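## Task

Take the C battery off the desk and leave it on the counter, without knocking any desk carton to the floor and without the robot toppling or finishing in a tilted state.

## Robot and tools

ROBOT. TidyBot++: a mobile base (0.54 m long, 0.50 m wide, 0.38 m tall) on four driven casters, carrying one seven-joint arm with a two-finger gripper. The shoulder sits 0.12 m ahead of the base centre and 0.68 m off the floor. Segments: upper arm 0.42 m, forearm 0.31 m, hand 0.31 m. Cameras: base_camera and wrist_camera (aimed where the hand points). The arm begins folded, hand pointing down, poking up to 0.08 m beyond the base front. Stray objects may occasionally get nudged by something else.

FRAMES. All positions are metres. Base frame: origin on the floor below the base centre, x forward, y left, z up. hand_pose and hand_target are in this frame and mark the midpoint between the finger pads; the hand's own z axis runs out along the fingers and the fingers close along its y axis. The odometry frame is the base frame as it stood when the scene began; base_odometry comes from wheel turns only (slip counts as motion), heading in rad, positive left, within -3.142 to 3.142. base_tilt is in degrees, positive when leaning forward or right.

move. One call = one action plus optional cameras and blocking.
- base: an object with any of translate_m (-2 to 2 m, forward +), strafe_m (-2 to 2 m, left +), rotate_rad (-6.3 to 6.3 rad, counter-clockwise from above +). These are offsets from where the base is when the command starts, measured along its axes then; the base goes straight to that point.
- joints: absolute targets in rad, by name. joint_1_rad unlimited (positive turns the arm clockwise from above, opposite to heading); joint_2_rad -2.249 to 2.249 (shoulder, 0 = upper arm vertical, + leans forward); joint_3_rad unlimited; joint_4_rad -2.579 to 2.579 (elbow, 0 straight; with joint_3 at 3.14, negative bends forward); joint_5_rad unlimited; joint_6_rad -2.099 to 2.099 (wrist); joint_7_rad unlimited (hand spin; with hand down, + is counter-clockwise from above, 1.57 puts the fingers opening left/right). Unlimited joints take the short way, so send steps below half a turn. gripper_pos 0 (open) to 1 (closed); finger gap roughly 85 x (1 - gripper_pos) mm. Closed fingertips reach about 20 mm past the hand point.
- target: an absolute hand pose, one list of seven numbers [x, y, z, qw, qx, qy, qz], base frame, metres then unit quaternion. Alongside it, joints may only carry gripper_pos.
- speeds: optional caps for this action: translate_m or strafe_m 0.05 to 0.5 m/s (for a combined drive, give the cap under one key only), rotate_rad 0.1 to 1.57 rad/s.
- min_time_s: 0.1 to 8 s, the shortest time each arm motion may take.
- cameras: list drawn from base_camera, wrist_camera, all; default is all for an empty move, none otherwise. blocking: true (default) returns when everything rests; false returns in about 0.5 s while motion continues.
An unknown key makes a call invalid; an out-of-range value gets it refused. A move with no action just reports state, images and the scene number. No action runs past 15 s; a base move ends by 14 s with time_out.

Other tools. wait: seconds 0 to 10, plus cameras; returns early once earlier moves settle. stop: brakes all your running motions. zoom_image: camera plus region [x0, y0, x1, y1] in pixels from the top-left, at most 504 wide and tall, on the latest image of that camera. finished_scene: scene = the current scene number; call nothing after it in the same reply.

RESULTS. "move" says done or the worst status. base_status, joint_status, hand_status: done, moving, off_target (resting short, maybe still pushing), not_followed (check withheld the targets; "joint command not followed", "pose unreachable", "cause:"), stopped, contact_stop, time_out, torque_fault, limit_stop_at_motor_heat. joint_positions, motor_effort (% of max, bracket = peak of last action), on_its_own (uncommanded behaviour), "pictures" (image order), ARM HIT, MOTOR HOT, OVER-TEMPERATURE FAULT. A refusal, or an uncommanded stop, cancels the remaining move, wait and finished_scene calls of that reply.

ARM PRACTICE. After a target, the hand usually lands within about 3 cm; fix it by adding (wanted minus read hand_pose) to your last target's x, y, z. To keep the hand still, resend hand_target, not hand_pose. Held loads make the arm sag; correct the same way and never resend a joint's current reading while holding. Targets pointing forward, low and near the base go badly and may hit the base. Unreachable poses wander up to 10 s then time_out. A hand pointing down reaches at most about 0.94 m high, only close in. When a held object touches down, hand_pose stops dropping though commands go lower. Joints may stop short within their tolerance; correct by last command plus the error.

AVOID. The arm does not avoid obstacles and keeps pushing into desks. Do not drive or turn while the arm is snagged on something high; keep reaches and sideways swings moderate so the robot does not tip; back off to right a lean. Keep sensor torque under 104.5 N m (joints 1 to 4) and 51.3 N m (5 to 7), or the arm freezes 10 s. Avoid drops, releasing objects mid-motion, slams, hard pushes, squeezing objects still resting on a surface, and long stretched holds that overheat motors. Keep the desk cartons on the desk.

Each tool is called as name(argument=value, ...) on one line, values as JSON.

## Session

move()

Nothing of this call was run. Scene 2 begins with your next reply.

move(joints={"joint_6_rad":0.45}, cameras=["all"])

move(base={"rotate_rad":1.57}, cameras=["all"])

move(base={"rotate_rad":1.57}, cameras=["all"])

move(base={"rotate_rad":1.57}, cameras=["all"])

Scene clock: 1.93 s.
move: done
base_odometry: x=+0.000 y=+0.000 heading=+0.000
base_tilt: forward=-0.1 right=+0.9
base_status: not commanded
joint_positions: joint_1_rad=+0.050 joint_2_rad=-0.315 joint_3_rad=+3.174 joint_4_rad=-2.514 joint_5_rad=-0.047 joint_6_rad=+0.389 joint_7_rad=+1.613 gripper_pos=+0.000
joint_status: all done
motor_effort: joint_1_rad=-1(2) joint_2_rad=-6(7) joint_3_rad=+0(1) joint_4_rad=+16(17) joint_5_rad=+0(1) joint_6_rad=+9(10) joint_7_rad=+1(1)
hand_pose: x=+0.5438 y=-0.0400 z=+0.8234 quat_wxyz=(+0.027, +0.785, -0.041, +0.617) (m; base frame)
hand_target: x=+0.5474 y=-0.0413 z=+0.8415 quat_wxyz=(+0.030, +0.767, -0.041, +0.640) (m; base frame)
hand_status: not commanded
pictures: base_camera, wrist_camera
Images, in order (width x height): base_camera 644x364, wrist_camera 644x476.

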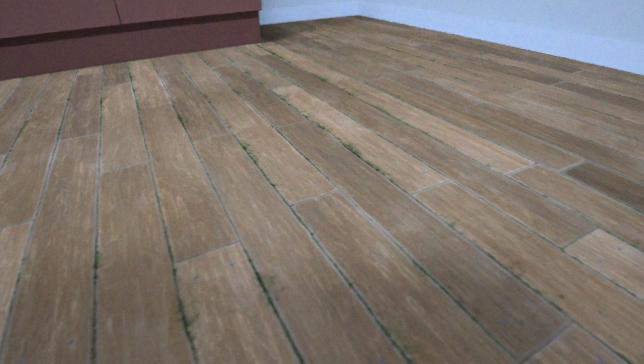

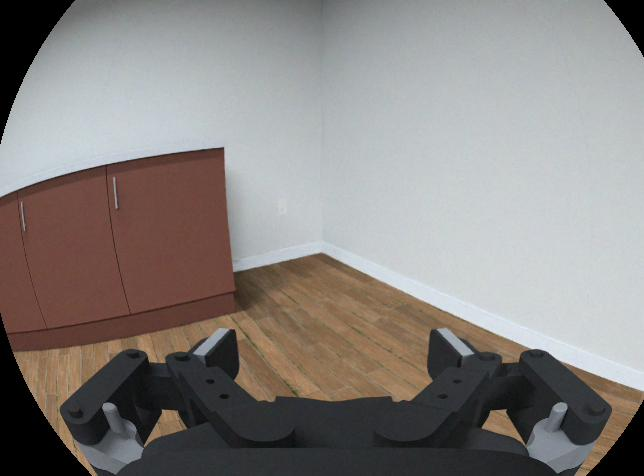

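Scene clock: 4.43 s.
move: done
base_odometry: x=+0.000 y=+0.000 heading=+1.570
base_tilt: forward=-0.1 right=+0.9
base_status: done
joint_positions: joint_1_rad=+0.050 joint_2_rad=-0.315 joint_3_rad=+3.174 joint_4_rad=-2.514 joint_5_rad=-0.047 joint_6_rad=+0.390 joint_7_rad=+1.613 gripper_pos=+0.000
joint_status: not commanded
motor_effort: joint_1_rad=-1(2) joint_2_rad=-6(7) joint_3_rad=+0(2) joint_4_rad=+16(16) joint_5_rad=+0(1) joint_6_rad=+9(10) joint_7_rad=+0(1)
hand_pose: x=+0.5438 y=-0.0401 z=+0.8235 quat_wxyz=(+0.027, +0.785, -0.041, +0.617) (m; base frame)
hand_target: x=+0.5474 y=-0.0413 z=+0.8415 quat_wxyz=(+0.030, +0.767, -0.041, +0.640) (m; base frame)
hand_status: not commanded
pictures: base_camera, wrist_camera
Images, in order (width x height): base_camera 644x364, wrist_camera 644x476.

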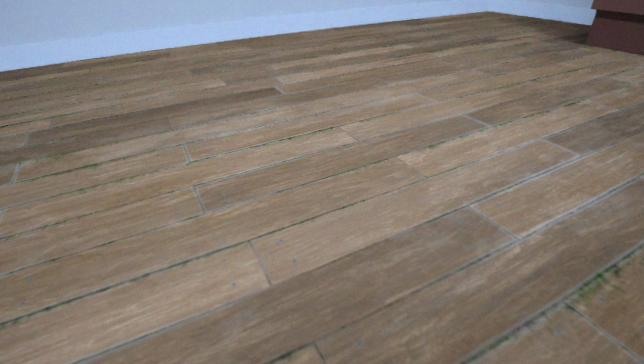

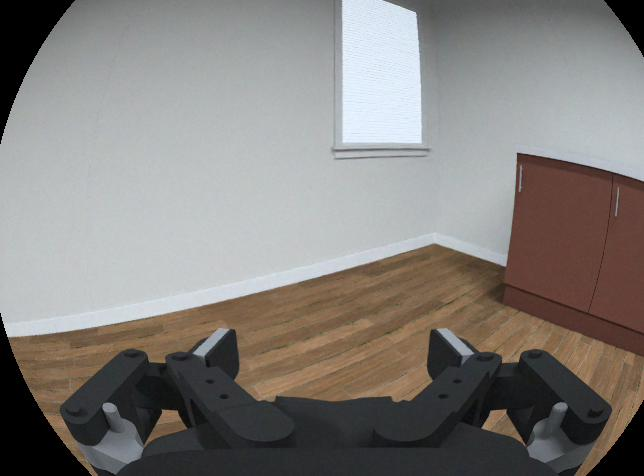

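Scene clock: 6.77 s.
move: done
base_odometry: x=+0.000 y=+0.000 heading=+3.140
base_tilt: forward=-0.1 right=+0.8
base_status: done
joint_positions: joint_1_rad=+0.050 joint_2_rad=-0.315 joint_3_rad=+3.174 joint_4_rad=-2.514 joint_5_rad=-0.047 joint_6_rad=+0.390 joint_7_rad=+1.613 gripper_pos=+0.000
joint_status: not commanded
motor_effort: joint_1_rad=+0(2) joint_2_rad=-6(7) joint_3_rad=+1(2) joint_4_rad=+16(16) joint_5_rad=+0(1) joint_6_rad=+9(10) joint_7_rad=+0(1)
hand_pose: x=+0.5438 y=-0.0400 z=+0.8236 quat_wxyz=(+0.027, +0.785, -0.041, +0.617) (m; base frame)
hand_target: x=+0.5474 y=-0.0413 z=+0.8415 quat_wxyz=(+0.030, +0.767, -0.041, +0.640) (m; base frame)
hand_status: not commanded
pictures: base_camera, wrist_camera
Images, in order (width x height): base_camera 644x364, wrist_camera 644x476.

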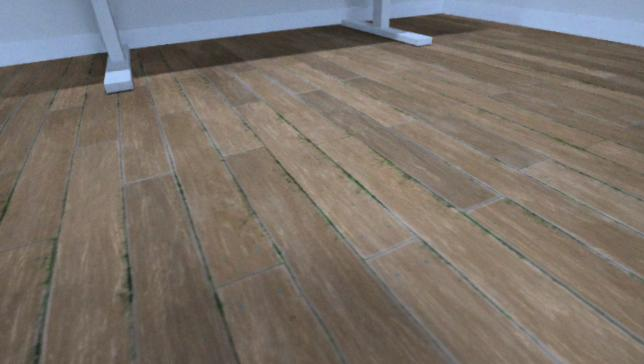

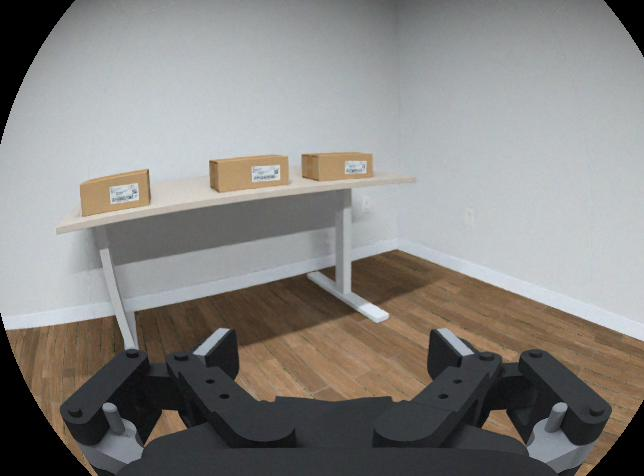

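Scene clock: 9.10 s.
move: done
base_odometry: x=+0.000 y=+0.000 heading=-1.574
base_tilt: forward=-0.1 right=+0.8
base_status: done
joint_positions: joint_1_rad=+0.050 joint_2_rad=-0.315 joint_3_rad=+3.174 joint_4_rad=-2.514 joint_5_rad=-0.047 joint_6_rad=+0.390 joint_7_rad=+1.613 gripper_pos=+0.000
joint_status: not commanded
motor_effort: joint_1_rad=-1(2) joint_2_rad=-6(7) joint_3_rad=+0(2) joint_4_rad=+16(16) joint_5_rad=+0(1) joint_6_rad=+9(10) joint_7_rad=+0(1)
hand_pose: x=+0.5438 y=-0.0400 z=+0.8236 quat_wxyz=(+0.027, +0.785, -0.041, +0.617) (m; base frame)
hand_target: x=+0.5474 y=-0.0413 z=+0.8415 quat_wxyz=(+0.030, +0.767, -0.041, +0.640) (m; base frame)
hand_status: not commanded
pictures: base_camera, wrist_camera
Images, in order (width x height): base_camera 644x364, wrist_camera 644x476.

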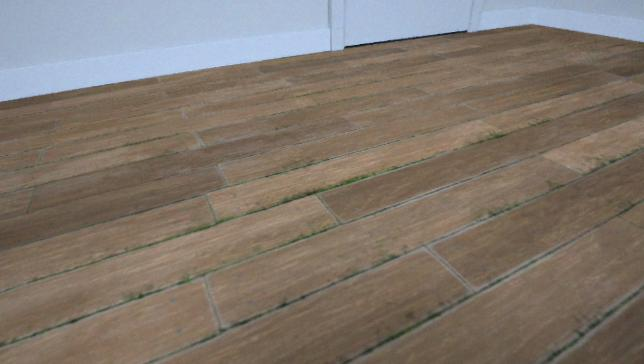

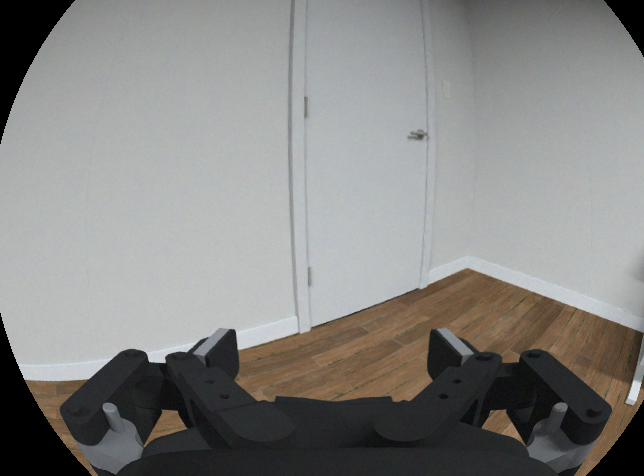

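move(base={"rotate_rad":-1.32}, joints={"joint_1_rad":0,"joint_2_rad":-0.35,"joint_3_rad":3.14,"joint_4_rad":-1.6,"joint_5_rad":0,"joint_6_rad":-0.75,"joint_7_rad":1.57}, cameras=["all"])

zoom_image(camera="wrist_camera", region=[80, 60, 500, 360])

Scene clock: 28.47 s.
move: done
base_odometry: x=+0.000 y=+0.000 heading=-2.893
base_tilt: forward=-0.1 right=+0.8
base_status: done
joint_positions: joint_1_rad=+0.023 joint_2_rad=-0.316 joint_3_rad=+3.156 joint_4_rad=-1.620 joint_5_rad=-0.047 joint_6_rad=-0.707 joint_7_rad=+1.599 gripper_pos=+0.000
joint_status: all done
motor_effort: joint_1_rad=+0(3) joint_2_rad=-9(11) joint_3_rad=+0(2) joint_4_rad=+18(19) joint_5_rad=+0(1) joint_6_rad=+9(11) joint_7_rad=+0(1)
hand_pose: x=+0.5735 y=-0.0071 z=+1.0322 quat_wxyz=(-0.007, +0.844, -0.011, +0.536) (m; base frame)
hand_target: x=+0.5561 y=+0.0022 z=+1.0466 quat_wxyz=(+0.000, +0.841, +0.000, +0.540) (m; base frame)
hand_status: not commanded
pictures: base_camera, wrist_camera
Images, in order (width x height): base_camera 644x364, wrist_camera 644x476.

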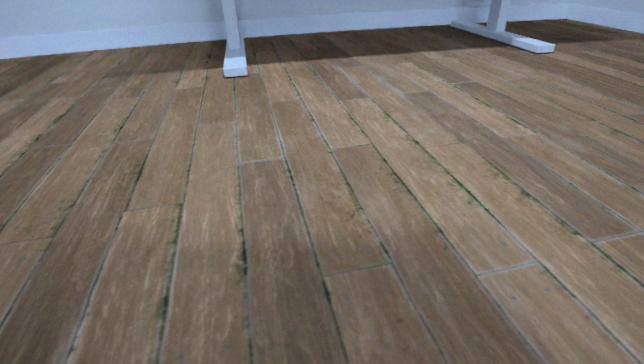

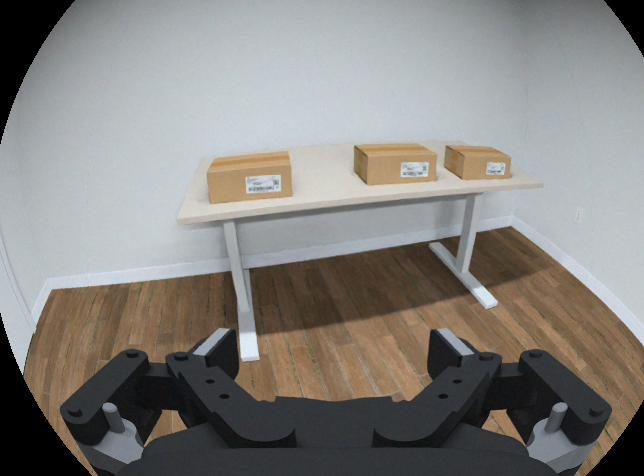

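Scaled by 1.200.

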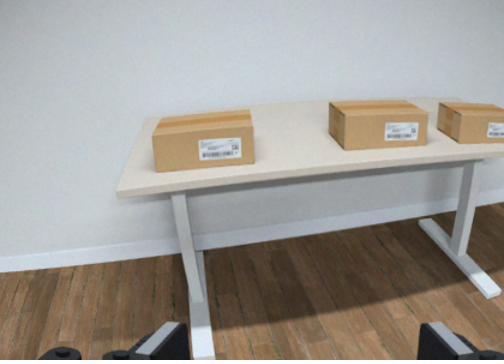

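move(base={"translate_m":0.75,"rotate_rad":0.1}, joints={"joint_2_rad":-0.1,"joint_4_rad":-0.7,"joint_6_rad":-1.65,"joint_1_rad":0,"joint_3_rad":3.14,"joint_5_rad":0,"joint_7_rad":1.57}, cameras=["all"])

zoom_image(camera="wrist_camera", region=[80, 0, 584, 360])

Scene clock: 42.73 s.
move: done
base_odometry: x=-0.727 y=-0.184 heading=-2.793
base_tilt: forward=-0.1 right=+0.9
base_status: done
joint_positions: joint_1_rad=+0.017 joint_2_rad=-0.115 joint_3_rad=+3.147 joint_4_rad=-0.718 joint_5_rad=-0.047 joint_6_rad=-1.608 joint_7_rad=+1.599 gripper_pos=+0.000
joint_status: all done
motor_effort: joint_1_rad=-1(3) joint_2_rad=-8(11) joint_3_rad=+0(2) joint_4_rad=+12(19) joint_5_rad=+0(1) joint_6_rad=+8(10) joint_7_rad=+0(2)
hand_pose: x=+0.4986 y=+0.0070 z=+1.1728 quat_wxyz=(-0.009, +0.894, +0.014, +0.449) (m; base frame)
hand_target: x=+0.4967 y=+0.0020 z=+1.1644 quat_wxyz=(+0.000, +0.902, +0.000, +0.431) (m; base frame)
hand_status: not commanded
pictures: base_camera, wrist_camera
Images, in order (width x height): base_camera 644x364, wrist_camera 644x476.

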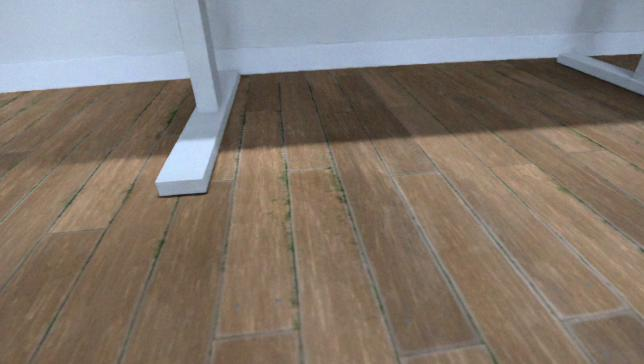

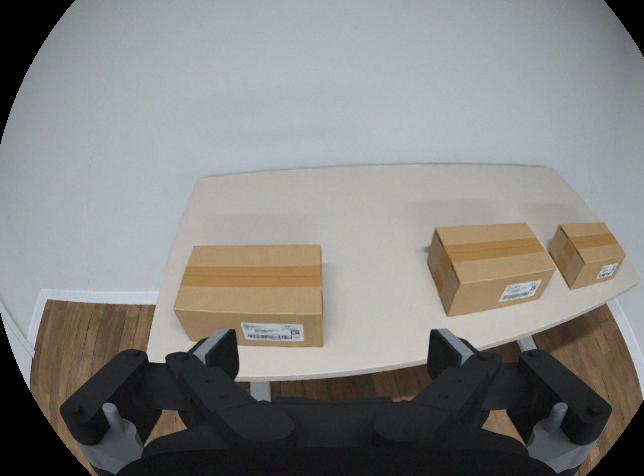

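Scaled by 1.000.

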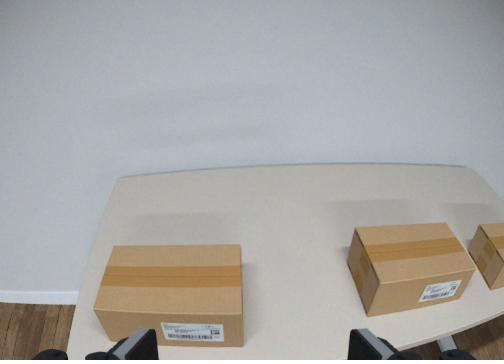

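zoom_image(camera="wrist_camera", region=[390, 200, 500, 280])

zoom_image(camera="wrist_camera", region=[160, 200, 360, 350])

Scaled by 4.582.

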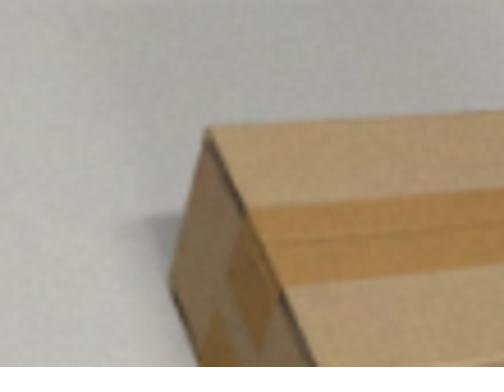

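Scaled by 2.520.

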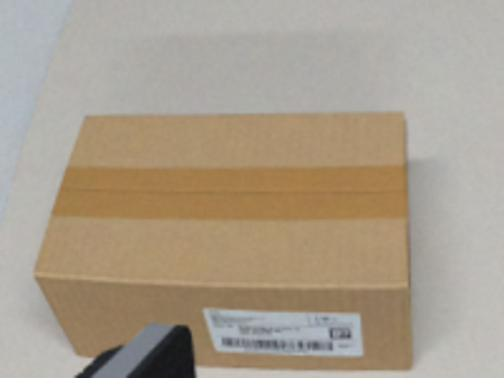

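move(base={"translate_m":0.3}, joints={"joint_2_rad":0.3,"joint_4_rad":-0.6,"joint_6_rad":-1.75}, cameras=["all"])

move(base={"strafe_m":-0.7}, cameras=["all"])

Scene clock: 61.03 s.
move: done
base_odometry: x=-1.009 y=-0.287 heading=-2.793
base_tilt: forward=-0.1 right=+0.8
base_status: done
joint_positions: joint_1_rad=+0.017 joint_2_rad=+0.311 joint_3_rad=+3.147 joint_4_rad=-0.620 joint_5_rad=-0.047 joint_6_rad=-1.708 joint_7_rad=+1.599 gripper_pos=+0.000
joint_status: all done
motor_effort: joint_1_rad=-1(1) joint_2_rad=-24(33) joint_3_rad=+0(1) joint_4_rad=+14(16) joint_5_rad=+0(0) joint_6_rad=+5(9) joint_7_rad=+0(1)
hand_pose: x=+0.6499 y=+0.0045 z=+0.9978 quat_wxyz=(-0.014, +0.968, +0.012, +0.249) (m; base frame)
hand_target: x=+0.6365 y=+0.0020 z=+1.0048 quat_wxyz=(-0.001, +0.970, +0.000, +0.243) (m; base frame)
hand_status: not commanded
pictures: base_camera, wrist_camera
Images, in order (width x height): base_camera 644x364, wrist_camera 644x476.

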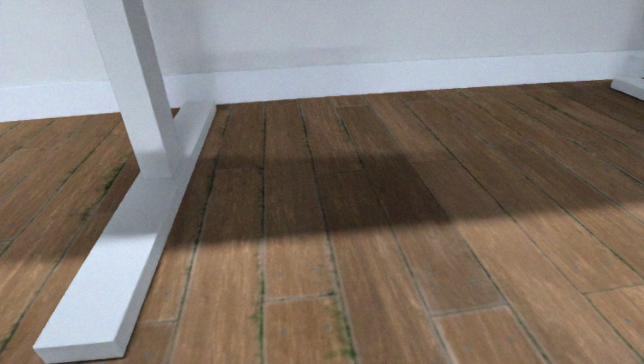

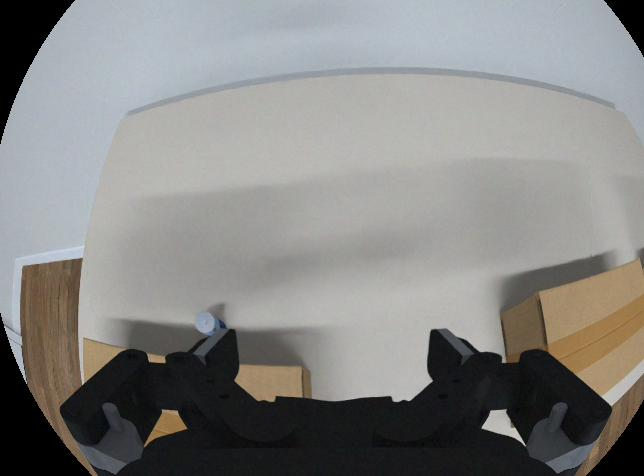

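Scene clock: 63.73 s.
move: done
base_odometry: x=-1.248 y=+0.371 heading=-2.793
base_tilt: forward=-0.1 right=+0.8
base_status: done
joint_positions: joint_1_rad=+0.012 joint_2_rad=+0.311 joint_3_rad=+3.147 joint_4_rad=-0.619 joint_5_rad=-0.046 joint_6_rad=-1.709 joint_7_rad=+1.599 gripper_pos=+0.000
joint_status: not commanded
motor_effort: joint_1_rad=-1(3) joint_2_rad=-25(26) joint_3_rad=+0(1) joint_4_rad=+14(14) joint_5_rad=+0(1) joint_6_rad=+5(5) joint_7_rad=+0(1)
hand_pose: x=+0.6497 y=+0.0067 z=+0.9980 quat_wxyz=(-0.015, +0.968, +0.014, +0.249) (m; base frame)
hand_target: x=+0.6365 y=+0.0020 z=+1.0048 quat_wxyz=(-0.001, +0.970, +0.000, +0.243) (m; base frame)
hand_status: not commanded
pictures: base_camera, wrist_camera
Images, in order (width x height): base_camera 644x364, wrist_camera 644x476.

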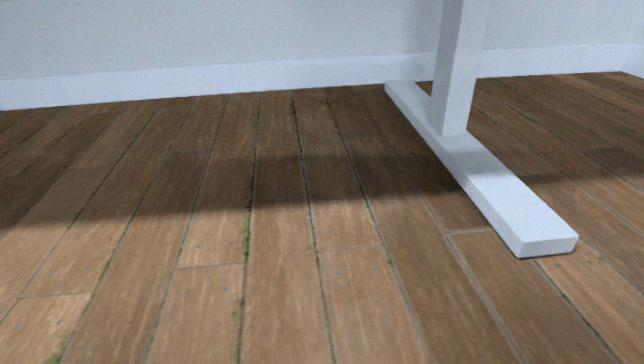

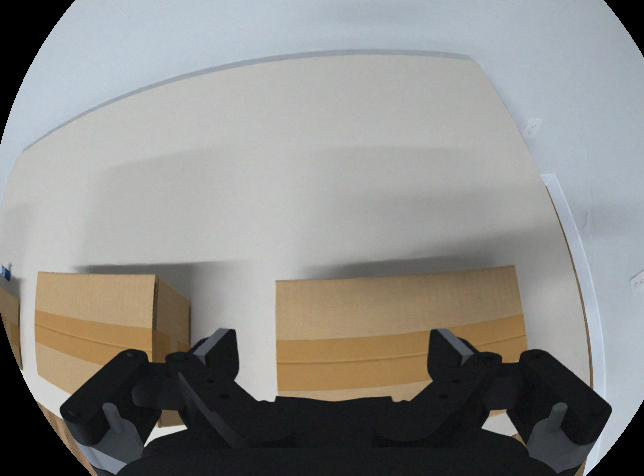

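move(base={"strafe_m":0.9,"translate_m":-0.05}, joints={"joint_6_rad":-2.02}, cameras=["all"])

zoom_image(camera="wrist_camera", region=[200, 150, 450, 400])

Scene clock: 86.23 s.
move: done
base_odometry: x=-0.894 y=-0.457 heading=-2.793
base_tilt: forward=-0.1 right=+0.8
base_status: done
joint_positions: joint_1_rad=+0.009 joint_2_rad=+0.311 joint_3_rad=+3.147 joint_4_rad=-0.616 joint_5_rad=-0.046 joint_6_rad=-1.989 joint_7_rad=+1.599 gripper_pos=+0.000
joint_status: all done
motor_effort: joint_1_rad=-1(3) joint_2_rad=-23(26) joint_3_rad=+0(1) joint_4_rad=+13(14) joint_5_rad=+0(1) joint_6_rad=+2(5) joint_7_rad=+0(1)
hand_pose: x=+0.5689 y=+0.0084 z=+0.9681 quat_wxyz=(-0.016, +0.993, +0.019, +0.113) (m; base frame)
hand_target: x=+0.5580 y=+0.0019 z=+0.9755 quat_wxyz=(+0.000, +0.994, +0.000, +0.111) (m; base frame)
hand_status: not commanded
pictures: base_camera, wrist_camera
Images, in order (width x height): base_camera 644x364, wrist_camera 644x476.

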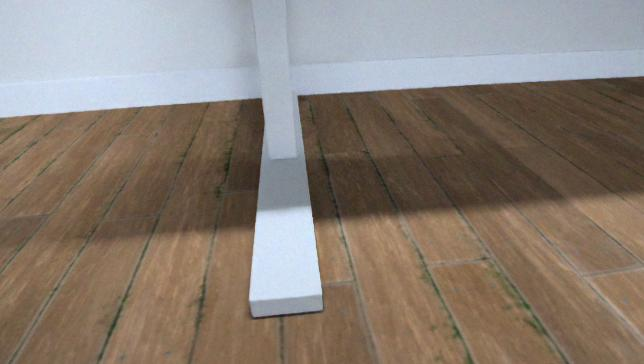

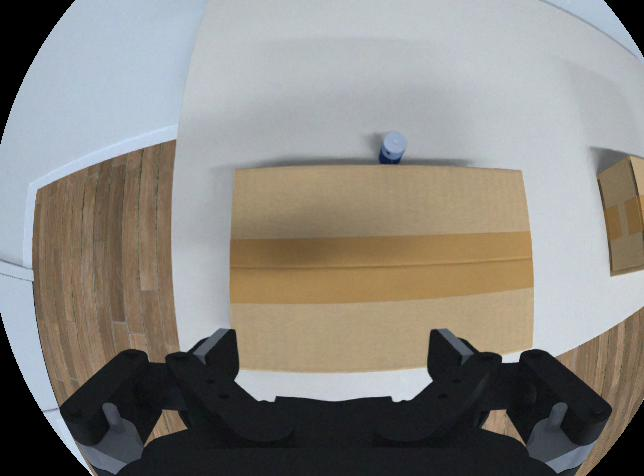

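Scaled by 2.016.

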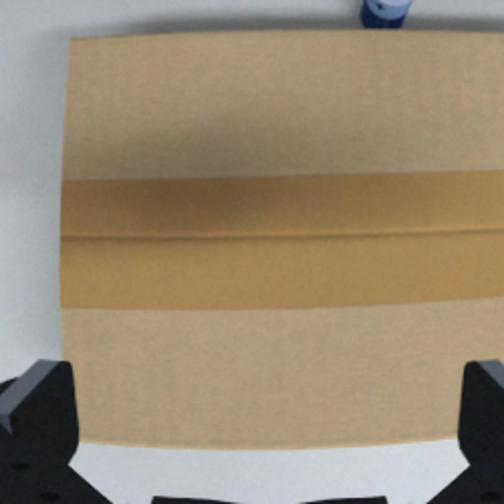

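move(base={"strafe_m":-0.075,"translate_m":0.2}, speeds={"translate_m":0.2})

move(target=[0.58,0,0.9,0,1,0,0], min_time_s=1.5, cameras=["all"])

zoom_image(camera="wrist_camera", region=[200, 150, 460, 400])

Scene clock: 116.10 s.
move: done
base_odometry: x=-1.107 y=-0.456 heading=-2.792
base_tilt: forward=-0.1 right=+0.9
base_status: done
joint_positions: joint_1_rad=+0.009 joint_2_rad=+0.311 joint_3_rad=+3.147 joint_4_rad=-0.615 joint_5_rad=-0.046 joint_6_rad=-1.989 joint_7_rad=+1.599 gripper_pos=+0.000
joint_status: not commanded
motor_effort: joint_1_rad=-1(2) joint_2_rad=-24(27) joint_3_rad=+0(1) joint_4_rad=+12(13) joint_5_rad=+0(1) joint_6_rad=+2(3) joint_7_rad=+0(1)
hand_pose: x=+0.5689 y=+0.0084 z=+0.9683 quat_wxyz=(-0.016, +0.993, +0.019, +0.113) (m; base frame)
hand_target: x=+0.5580 y=+0.0019 z=+0.9755 quat_wxyz=(+0.000, +0.994, +0.000, +0.111) (m; base frame)
hand_status: not commanded
pictures: none

Scene clock: 117.93 s.
move: done
base_odometry: x=-1.107 y=-0.456 heading=-2.792
base_tilt: forward=-0.1 right=+0.9
base_status: not commanded
joint_positions: joint_1_rad=+0.009 joint_2_rad=+0.422 joint_3_rad=+3.168 joint_4_rad=-0.615 joint_5_rad=-0.046 joint_6_rad=-2.032 joint_7_rad=+1.599 gripper_pos=+0.000
joint_status: not commanded
motor_effort: joint_1_rad=-2(2) joint_2_rad=-27(29) joint_3_rad=-1(1) joint_4_rad=+12(13) joint_5_rad=+0(0) joint_6_rad=+1(3) joint_7_rad=+0(1)
hand_pose: x=+0.5849 y=+0.0012 z=+0.9150 quat_wxyz=(-0.013, +0.999, +0.009, +0.036) (m; base frame)
hand_target: x=+0.5800 y=+0.0000 z=+0.9000 quat_wxyz=(+0.000, +1.000, +0.000, +0.000) (m; base frame)
hand_status: done (0.016 m and 4.6 deg from the pose sent, 0.070 m and 13.3 deg at the start)
pictures: base_camera, wrist_camera
Images, in order (width x height): base_camera 644x364, wrist_camera 644x476.

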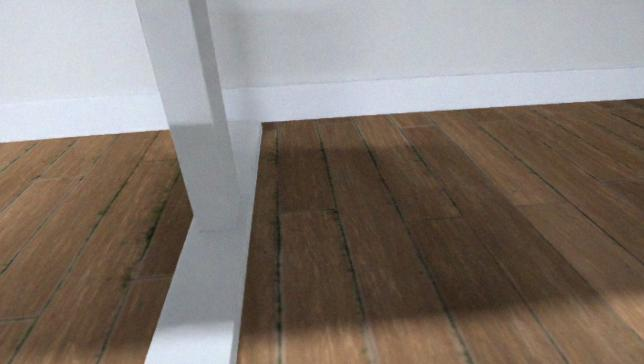

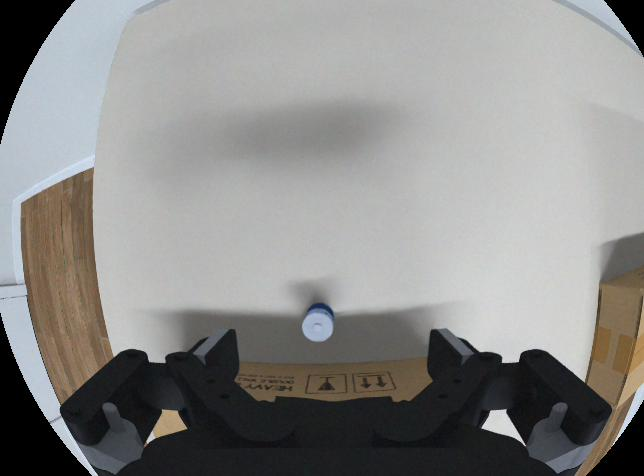

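Scaled by 1.938.

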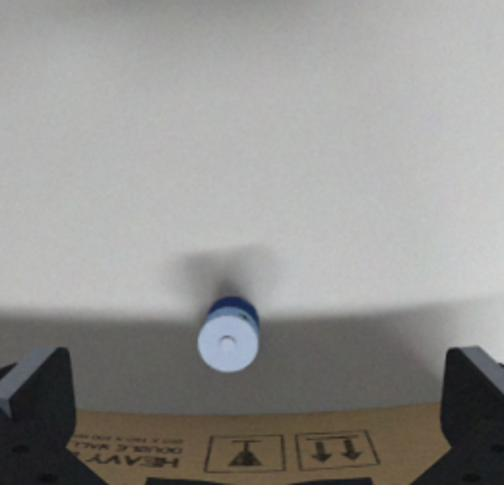

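move(target=[0.583,0.007,0.81,0,0.9994,0,-0.035], min_time_s=1.5, cameras=["wrist_camera"])

zoom_image(camera="wrist_camera", region=[200, 250, 460, 450])

Scene clock: 133.33 s.
move: done
base_odometry: x=-1.107 y=-0.456 heading=-2.792
base_tilt: forward=-0.1 right=+0.9
base_status: not commanded
joint_positions: joint_1_rad=-0.006 joint_2_rad=+0.422 joint_3_rad=+3.168 joint_4_rad=-0.941 joint_5_rad=-0.046 joint_6_rad=-1.867 joint_7_rad=+1.599 gripper_pos=+0.000
joint_status: not commanded
motor_effort: joint_1_rad=-1(2) joint_2_rad=-28(29) joint_3_rad=+0(1) joint_4_rad=+14(14) joint_5_rad=+0(1) joint_6_rad=+0(1) joint_7_rad=+0(1)
hand_pose: x=+0.5720 y=+0.0081 z=+0.8204 quat_wxyz=(-0.018, +0.999, +0.011, -0.044) (m; base frame)
hand_target: x=+0.5830 y=+0.0070 z=+0.8100 quat_wxyz=(+0.000, +0.999, +0.000, -0.035) (m; base frame)
hand_status: done (0.015 m and 2.6 deg from the pose sent, 0.105 m and 8.4 deg at the start)
pictures: wrist_camera
Images, in order (width x height): wrist_camera 644x476.

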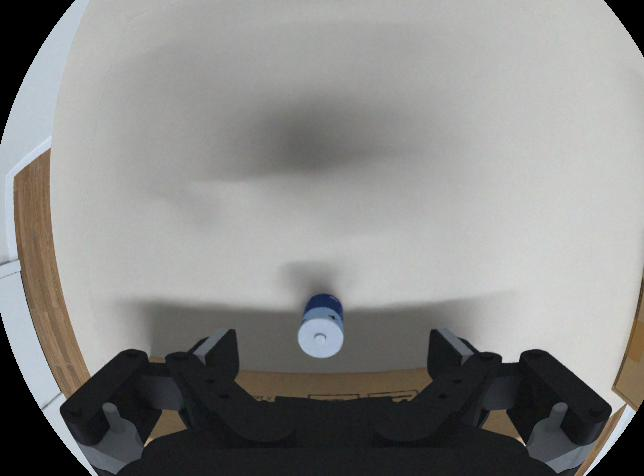

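Scaled by 1.938.

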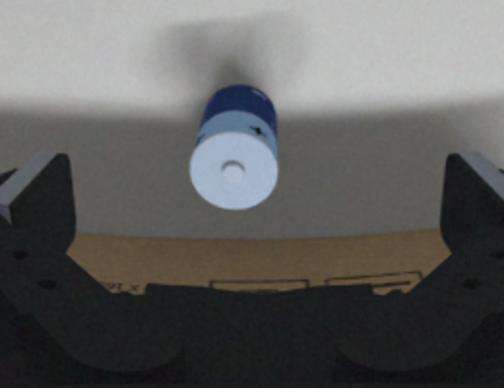

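move(target=[0.575,0.011,0.744,0,0.9997,0,-0.025], min_time_s=2, cameras=["wrist_camera"])

zoom_image(camera="wrist_camera", region=[200, 250, 460, 450])

Scene clock: 147.10 s.
move: done
base_odometry: x=-1.107 y=-0.456 heading=-2.792
base_tilt: forward=-0.1 right=+0.9
base_status: not commanded
joint_positions: joint_1_rad=-0.013 joint_2_rad=+0.422 joint_3_rad=+3.168 joint_4_rad=-1.225 joint_5_rad=-0.046 joint_6_rad=-1.610 joint_7_rad=+1.599 gripper_pos=+0.000
joint_status: not commanded
motor_effort: joint_1_rad=-1(2) joint_2_rad=-28(29) joint_3_rad=+0(1) joint_4_rad=+14(14) joint_5_rad=+0(1) joint_6_rad=-1(1) joint_7_rad=+0(1)
hand_pose: x=+0.5693 y=+0.0111 z=+0.7326 quat_wxyz=(-0.018, +0.998, +0.008, -0.058) (m; base frame)
hand_target: x=+0.5750 y=+0.0110 z=+0.7440 quat_wxyz=(+0.000, +1.000, +0.000, -0.025) (m; base frame)
hand_status: done (0.013 m and 4.4 deg from the pose sent, 0.077 m and 3.2 deg at the start)
pictures: wrist_camera
Images, in order (width x height): wrist_camera 644x476.

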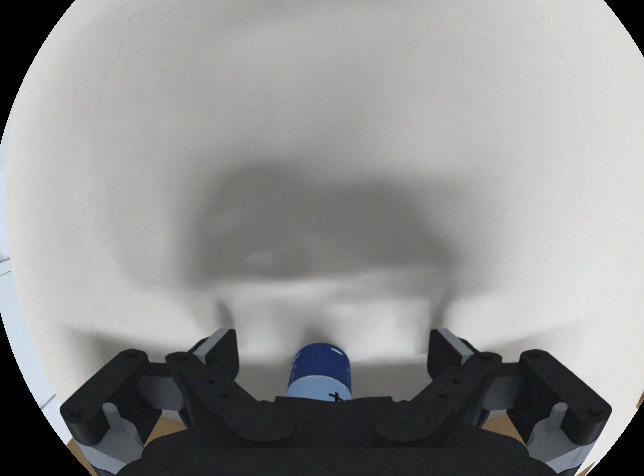

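Scaled by 1.938.

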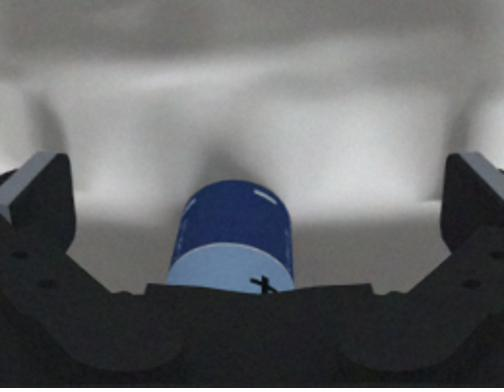

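move(target=[0.572,0.013,0.766,0,1,0,0.0], min_time_s=1, cameras=["wrist_camera"])

Scene clock: 153.33 s.
move: done
base_odometry: x=-1.107 y=-0.456 heading=-2.792
base_tilt: forward=-0.1 right=+0.9
base_status: not commanded
joint_positions: joint_1_rad=-0.018 joint_2_rad=+0.397 joint_3_rad=+3.168 joint_4_rad=-1.225 joint_5_rad=-0.046 joint_6_rad=-1.608 joint_7_rad=+1.592 gripper_pos=+0.000
joint_status: not commanded
motor_effort: joint_1_rad=-1(1) joint_2_rad=-28(29) joint_3_rad=+0(1) joint_4_rad=+14(14) joint_5_rad=+0(0) joint_6_rad=+0(1) joint_7_rad=+0(1)
hand_pose: x=+0.5686 y=+0.0134 z=+0.7440 quat_wxyz=(-0.018, +0.999, +0.007, -0.044) (m; base frame)
hand_target: x=+0.5720 y=+0.0130 z=+0.7660 quat_wxyz=(+0.000, +1.000, +0.000, +0.000) (m; base frame)
hand_status: done (0.022 m and 5.5 deg from the pose sent, 0.034 m and 7.0 deg at the start)
pictures: wrist_camera
Images, in order (width x height): wrist_camera 644x476.

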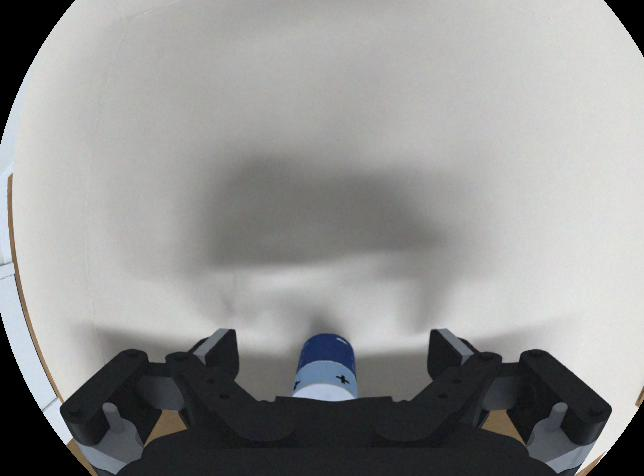

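move(joints={"gripper_pos":0.8}, cameras=["wrist_camera"])

Scene clock: 157.90 s.
move: off_target
base_odometry: x=-1.107 y=-0.456 heading=-2.792
base_tilt: forward=-0.1 right=+0.9
base_status: not commanded
joint_positions: joint_1_rad=-0.019 joint_2_rad=+0.395 joint_3_rad=+3.168 joint_4_rad=-1.226 joint_5_rad=-0.046 joint_6_rad=-1.607 joint_7_rad=+1.592 gripper_pos=+0.751
joint_status: gripper_pos off_target (ended at +0.751, target +0.800)
motor_effort: joint_1_rad=+0(2) joint_2_rad=-28(28) joint_3_rad=+0(1) joint_4_rad=+14(14) joint_5_rad=+0(0) joint_6_rad=+0(1) joint_7_rad=+0(1)
hand_pose: x=+0.5685 y=+0.0135 z=+0.7444 quat_wxyz=(-0.018, +0.999, +0.007, -0.043) (m; base frame)
hand_target: x=+0.5720 y=+0.0130 z=+0.7660 quat_wxyz=(+0.000, +1.000, +0.000, +0.000) (m; base frame)
hand_status: not commanded
pictures: wrist_camera
Images, in order (width x height): wrist_camera 644x476.

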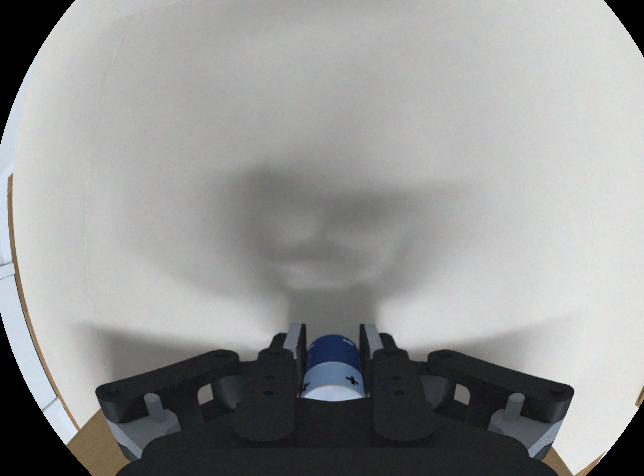

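move(target=[0.58,0.01,0.91,0,1,0,0], min_time_s=2)

move(joints={"joint_2_rad":0.1,"joint_4_rad":-0.6,"joint_6_rad":-1.99}, min_time_s=1.5, cameras=["wrist_camera"])

Scene clock: 166.57 s.
move: off_target
base_odometry: x=-1.107 y=-0.456 heading=-2.792
base_tilt: forward=-0.1 right=+0.8
base_status: not commanded
joint_positions: joint_1_rad=-0.019 joint_2_rad=+0.439 joint_3_rad=+3.168 joint_4_rad=-0.555 joint_5_rad=-0.046 joint_6_rad=-2.048 joint_7_rad=+1.592 gripper_pos=+0.751
joint_status: not commanded
motor_effort: joint_1_rad=-1(2) joint_2_rad=-28(30) joint_3_rad=+0(1) joint_4_rad=+13(15) joint_5_rad=+0(1) joint_6_rad=+1(2) joint_7_rad=+0(1)
hand_pose: x=+0.5926 y=+0.0141 z=+0.9242 quat_wxyz=(-0.013, +0.998, +0.020, +0.050) (m; base frame)
hand_target: x=+0.5909 y=+0.0101 z=+0.9102 quat_wxyz=(+0.000, +1.000, +0.000, +0.017) (m; base frame)
hand_status: off_target (0.019 m and 6.3 deg from the pose sent, 0.166 m and 5.4 deg at the start; a joint's target at an end of its range on 61 of 61 steps)
pictures: none

Scene clock: 168.63 s.
move: done
base_odometry: x=-1.107 y=-0.456 heading=-2.792
base_tilt: forward=-0.1 right=+0.9
base_status: not commanded
joint_positions: joint_1_rad=-0.019 joint_2_rad=+0.133 joint_3_rad=+3.168 joint_4_rad=-0.585 joint_5_rad=-0.046 joint_6_rad=-2.041 joint_7_rad=+1.592 gripper_pos=+0.751
joint_status: all done
motor_effort: joint_1_rad=-1(2) joint_2_rad=-16(30) joint_3_rad=+0(1) joint_4_rad=+11(14) joint_5_rad=+0(0) joint_6_rad=+4(5) joint_7_rad=+0(1)
hand_pose: x=+0.4981 y=+0.0123 z=+1.0469 quat_wxyz=(-0.013, +0.981, +0.021, +0.190) (m; base frame)
hand_target: x=+0.4999 y=+0.0061 z=+1.0608 quat_wxyz=(-0.007, +0.975, -0.001, +0.224) (m; base frame)
hand_status: not commanded
pictures: wrist_camera
Images, in order (width x height): wrist_camera 644x476.

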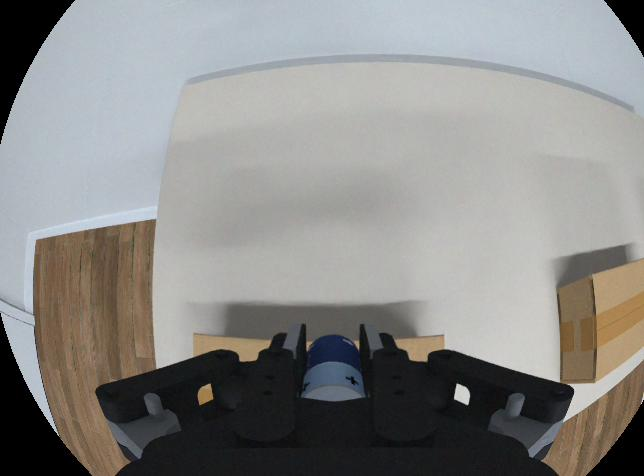

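move(base={"translate_m":-1.1})

move(base={"rotate_rad":3.14}, joints={"joint_2_rad":-0.1,"joint_4_rad":-0.7,"joint_6_rad":-1.45}, cameras=["all"])

Scene clock: 178.77 s.
move: done
base_odometry: x=-0.074 y=-0.079 heading=-2.792
base_tilt: forward=-0.1 right=+0.8
base_status: done
joint_positions: joint_1_rad=-0.019 joint_2_rad=+0.127 joint_3_rad=+3.170 joint_4_rad=-0.588 joint_5_rad=-0.046 joint_6_rad=-2.036 joint_7_rad=+1.592 gripper_pos=+0.751
joint_status: not commanded
motor_effort: joint_1_rad=-1(2) joint_2_rad=-16(21) joint_3_rad=+0(1) joint_4_rad=+12(12) joint_5_rad=+0(0) joint_6_rad=+4(5) joint_7_rad=+0(1)
hand_pose: x=+0.4971 y=+0.0118 z=+1.0490 quat_wxyz=(-0.013, +0.981, +0.020, +0.195) (m; base frame)
hand_target: x=+0.4999 y=+0.0061 z=+1.0608 quat_wxyz=(-0.007, +0.975, -0.001, +0.224) (m; base frame)
hand_status: not commanded
pictures: none

Scene clock: 182.10 s.
move: done
base_odometry: x=-0.074 y=-0.079 heading=+0.348
base_tilt: forward=-0.1 right=+0.8
base_status: done
joint_positions: joint_1_rad=-0.020 joint_2_rad=-0.060 joint_3_rad=+3.174 joint_4_rad=-0.690 joint_5_rad=-0.046 joint_6_rad=-1.510 joint_7_rad=+1.592 gripper_pos=+0.751
joint_status: all done
motor_effort: joint_1_rad=-1(3) joint_2_rad=-11(20) joint_3_rad=+0(2) joint_4_rad=+13(14) joint_5_rad=+0(1) joint_6_rad=+9(9) joint_7_rad=+0(1)
hand_pose: x=+0.5418 y=+0.0092 z=+1.1880 quat_wxyz=(-0.013, +0.877, +0.013, +0.480) (m; base frame)
hand_target: x=+0.5313 y=+0.0022 z=+1.2165 quat_wxyz=(-0.012, +0.855, -0.004, +0.519) (m; base frame)
hand_status: not commanded
pictures: base_camera, wrist_camera
Images, in order (width x height): base_camera 644x364, wrist_camera 644x476.

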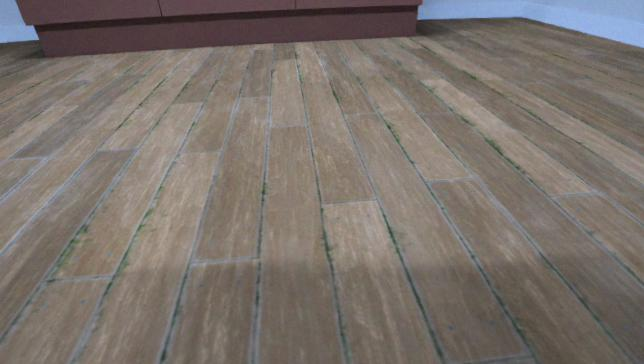

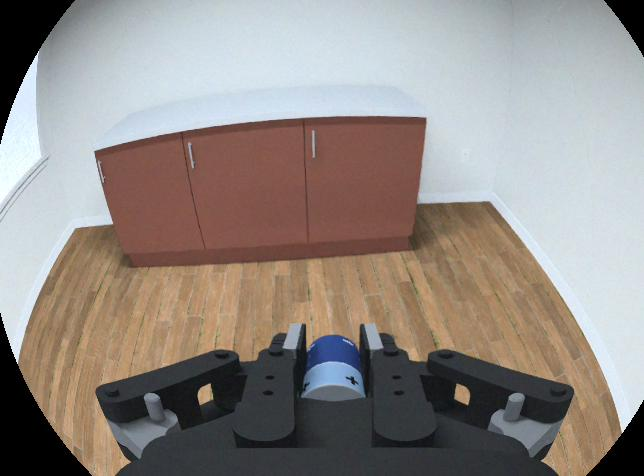

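move(base={"translate_m":1.2}, cameras=["all"])

Scene clock: 198.13 s.
move: done
base_odometry: x=+1.055 y=+0.330 heading=+0.348
base_tilt: forward=-0.1 right=+0.9
base_status: done
joint_positions: joint_1_rad=-0.020 joint_2_rad=-0.079 joint_3_rad=+3.174 joint_4_rad=-0.691 joint_5_rad=-0.046 joint_6_rad=-1.508 joint_7_rad=+1.592 gripper_pos=+0.751
joint_status: not commanded
motor_effort: joint_1_rad=-1(2) joint_2_rad=-10(14) joint_3_rad=+0(1) joint_4_rad=+13(14) joint_5_rad=+0(1) joint_6_rad=+8(10) joint_7_rad=+0(1)
hand_pose: x=+0.5323 y=+0.0090 z=+1.1959 quat_wxyz=(-0.013, +0.872, +0.013, +0.489) (m; base frame)
hand_target: x=+0.5313 y=+0.0022 z=+1.2165 quat_wxyz=(-0.012, +0.855, -0.004, +0.519) (m; base frame)
hand_status: not commanded
pictures: base_camera, wrist_camera
Images, in order (width x height): base_camera 644x364, wrist_camera 644x476.

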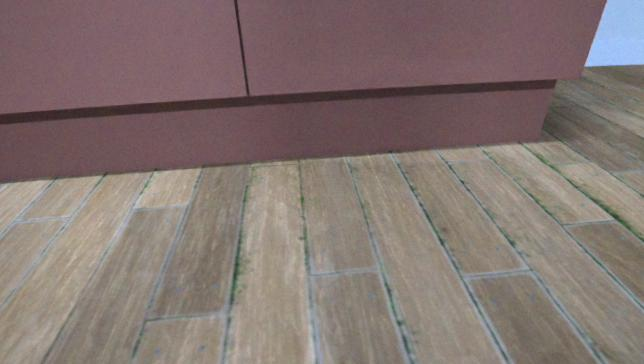

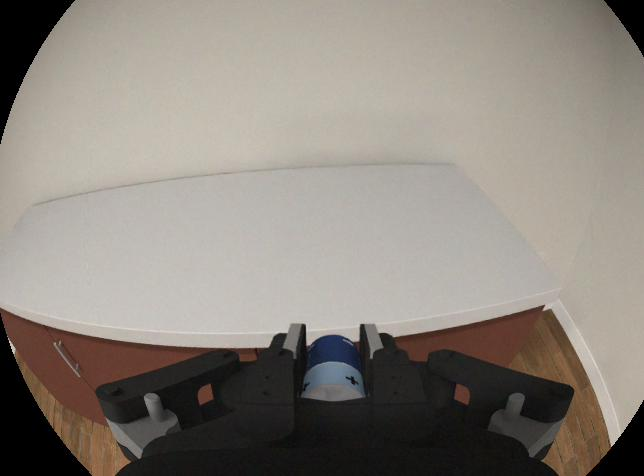

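move(base={"translate_m":0.5}, speeds={"translate_m":0.3})

move(joints={"joint_2_rad":0.35,"joint_4_rad":-0.6,"joint_6_rad":-2.05}, min_time_s=1.5, cameras=["all"])

Scene clock: 209.03 s.
move: done
base_odometry: x=+1.524 y=+0.501 heading=+0.349
base_tilt: forward=-0.1 right=+0.8
base_status: done
joint_positions: joint_1_rad=-0.020 joint_2_rad=-0.084 joint_3_rad=+3.174 joint_4_rad=-0.693 joint_5_rad=-0.046 joint_6_rad=-1.507 joint_7_rad=+1.592 gripper_pos=+0.751
joint_status: not commanded
motor_effort: joint_1_rad=-1(2) joint_2_rad=-10(16) joint_3_rad=+0(1) joint_4_rad=+13(14) joint_5_rad=+0(1) joint_6_rad=+8(9) joint_7_rad=+0(1)
hand_pose: x=+0.5299 y=+0.0090 z=+1.1978 quat_wxyz=(-0.013, +0.871, +0.013, +0.491) (m; base frame)
hand_target: x=+0.5313 y=+0.0022 z=+1.2165 quat_wxyz=(-0.012, +0.855, -0.004, +0.519) (m; base frame)
hand_status: not commanded
pictures: none

Scene clock: 211.23 s.
move: done
base_odometry: x=+1.524 y=+0.501 heading=+0.349
base_tilt: forward=-0.1 right=+0.9
base_status: not commanded
joint_positions: joint_1_rad=-0.020 joint_2_rad=+0.329 joint_3_rad=+3.174 joint_4_rad=-0.621 joint_5_rad=-0.046 joint_6_rad=-2.006 joint_7_rad=+1.592 gripper_pos=+0.751
joint_status: all done
motor_effort: joint_1_rad=-1(2) joint_2_rad=-25(27) joint_3_rad=+0(1) joint_4_rad=+13(14) joint_5_rad=+0(0) joint_6_rad=+2(10) joint_7_rad=+1(1)
hand_pose: x=+0.5683 y=+0.0122 z=+0.9570 quat_wxyz=(-0.013, +0.995, +0.017, +0.093) (m; base frame)
hand_target: x=+0.5634 y=+0.0088 z=+0.9516 quat_wxyz=(-0.003, +0.997, -0.001, +0.071) (m; base frame)
hand_status: not commanded
pictures: base_camera, wrist_camera
Images, in order (width x height): base_camera 644x364, wrist_camera 644x476.

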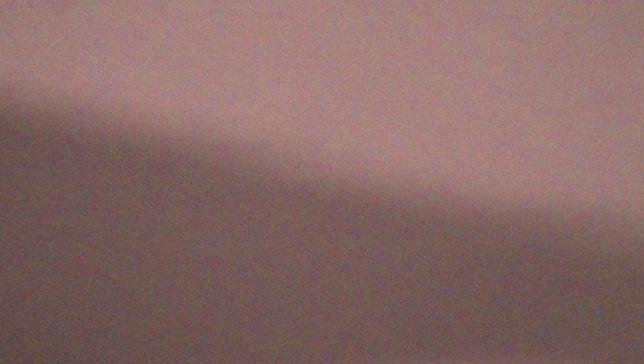

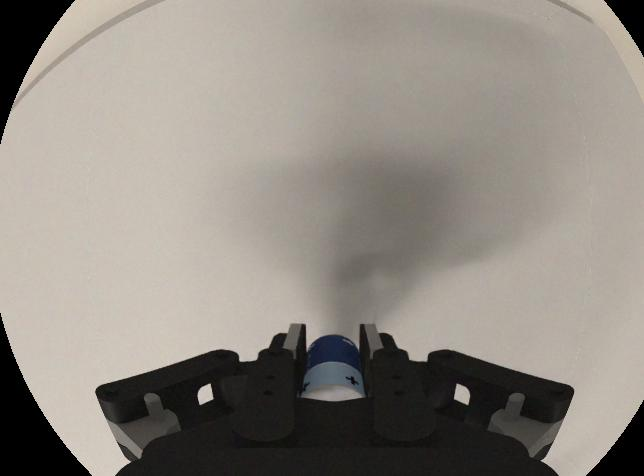

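move(target=[0.58,0.01,0.87,0,0.9996,0,-0.03], min_time_s=1.5, cameras=["wrist_camera"])

Scene clock: 220.07 s.
move: off_target
base_odometry: x=+1.524 y=+0.501 heading=+0.349
base_tilt: forward=-0.1 right=+0.8
base_status: not commanded
joint_positions: joint_1_rad=-0.020 joint_2_rad=+0.366 joint_3_rad=+3.174 joint_4_rad=-0.629 joint_5_rad=-0.046 joint_6_rad=-2.008 joint_7_rad=+1.592 gripper_pos=+0.751
joint_status: not commanded
motor_effort: joint_1_rad=-1(2) joint_2_rad=-9(26) joint_3_rad=+0(0) joint_4_rad=+2(13) joint_5_rad=+0(1) joint_6_rad=+0(3) joint_7_rad=+0(1)
hand_pose: x=+0.5765 y=+0.0124 z=+0.9379 quat_wxyz=(-0.013, +0.997, +0.017, +0.070) (m; base frame)
hand_target: x=+0.5800 y=+0.0100 z=+0.8700 quat_wxyz=(+0.000, +1.000, +0.000, -0.030) (m; base frame)
hand_status: off_target (0.068 m and 11.7 deg from the pose sent, 0.088 m and 14.3 deg at the start)
pictures: wrist_camera
Images, in order (width x height): wrist_camera 644x476.

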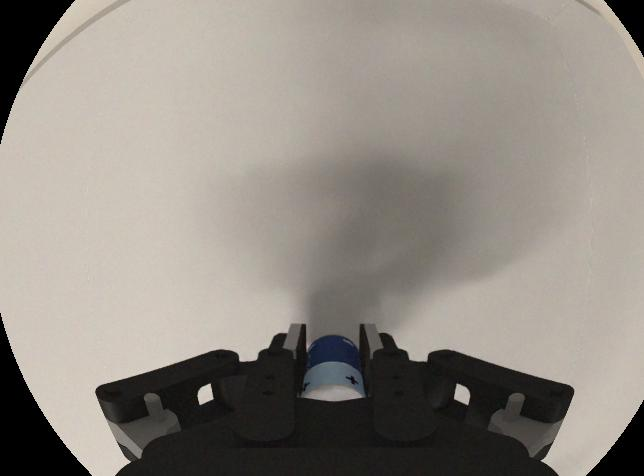

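move(joints={"joint_2_rad":0.17,"joint_4_rad":-0.84,"joint_6_rad":-2.098}, min_time_s=1.5, cameras=["wrist_camera"])

Scene clock: 237.93 s.
move: done
base_odometry: x=+1.524 y=+0.501 heading=+0.349
base_tilt: forward=-0.1 right=+0.9
base_status: not commanded
joint_positions: joint_1_rad=-0.020 joint_2_rad=+0.224 joint_3_rad=+3.174 joint_4_rad=-0.826 joint_5_rad=-0.046 joint_6_rad=-2.055 joint_7_rad=+1.592 gripper_pos=+0.751
joint_status: all done
joint sent to its limit — joint_6_rad, lower limit.
motor_effort: joint_1_rad=-1(2) joint_2_rad=-21(21) joint_3_rad=+0(1) joint_4_rad=+13(13) joint_5_rad=+0(1) joint_6_rad=+1(5) joint_7_rad=+0(1)
hand_pose: x=+0.4968 y=+0.0113 z=+0.9373 quat_wxyz=(-0.016, +1.000, +0.016, +0.018) (m; base frame)
hand_target: x=+0.4687 y=+0.0070 z=+0.9526 quat_wxyz=(-0.005, +1.000, -0.001, +0.019) (m; base frame)
hand_status: not commanded
pictures: wrist_camera
Images, in order (width x height): wrist_camera 644x476.

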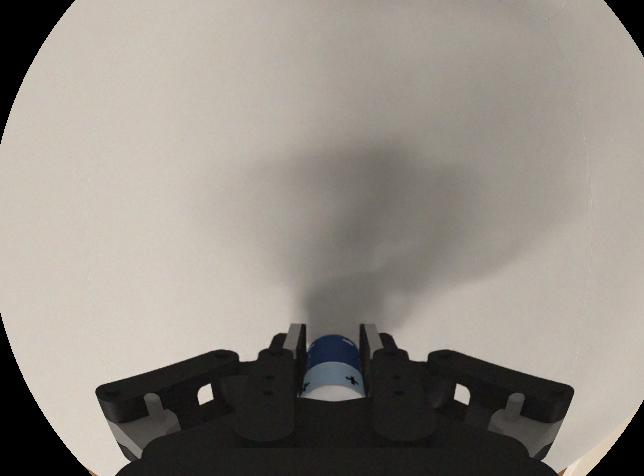

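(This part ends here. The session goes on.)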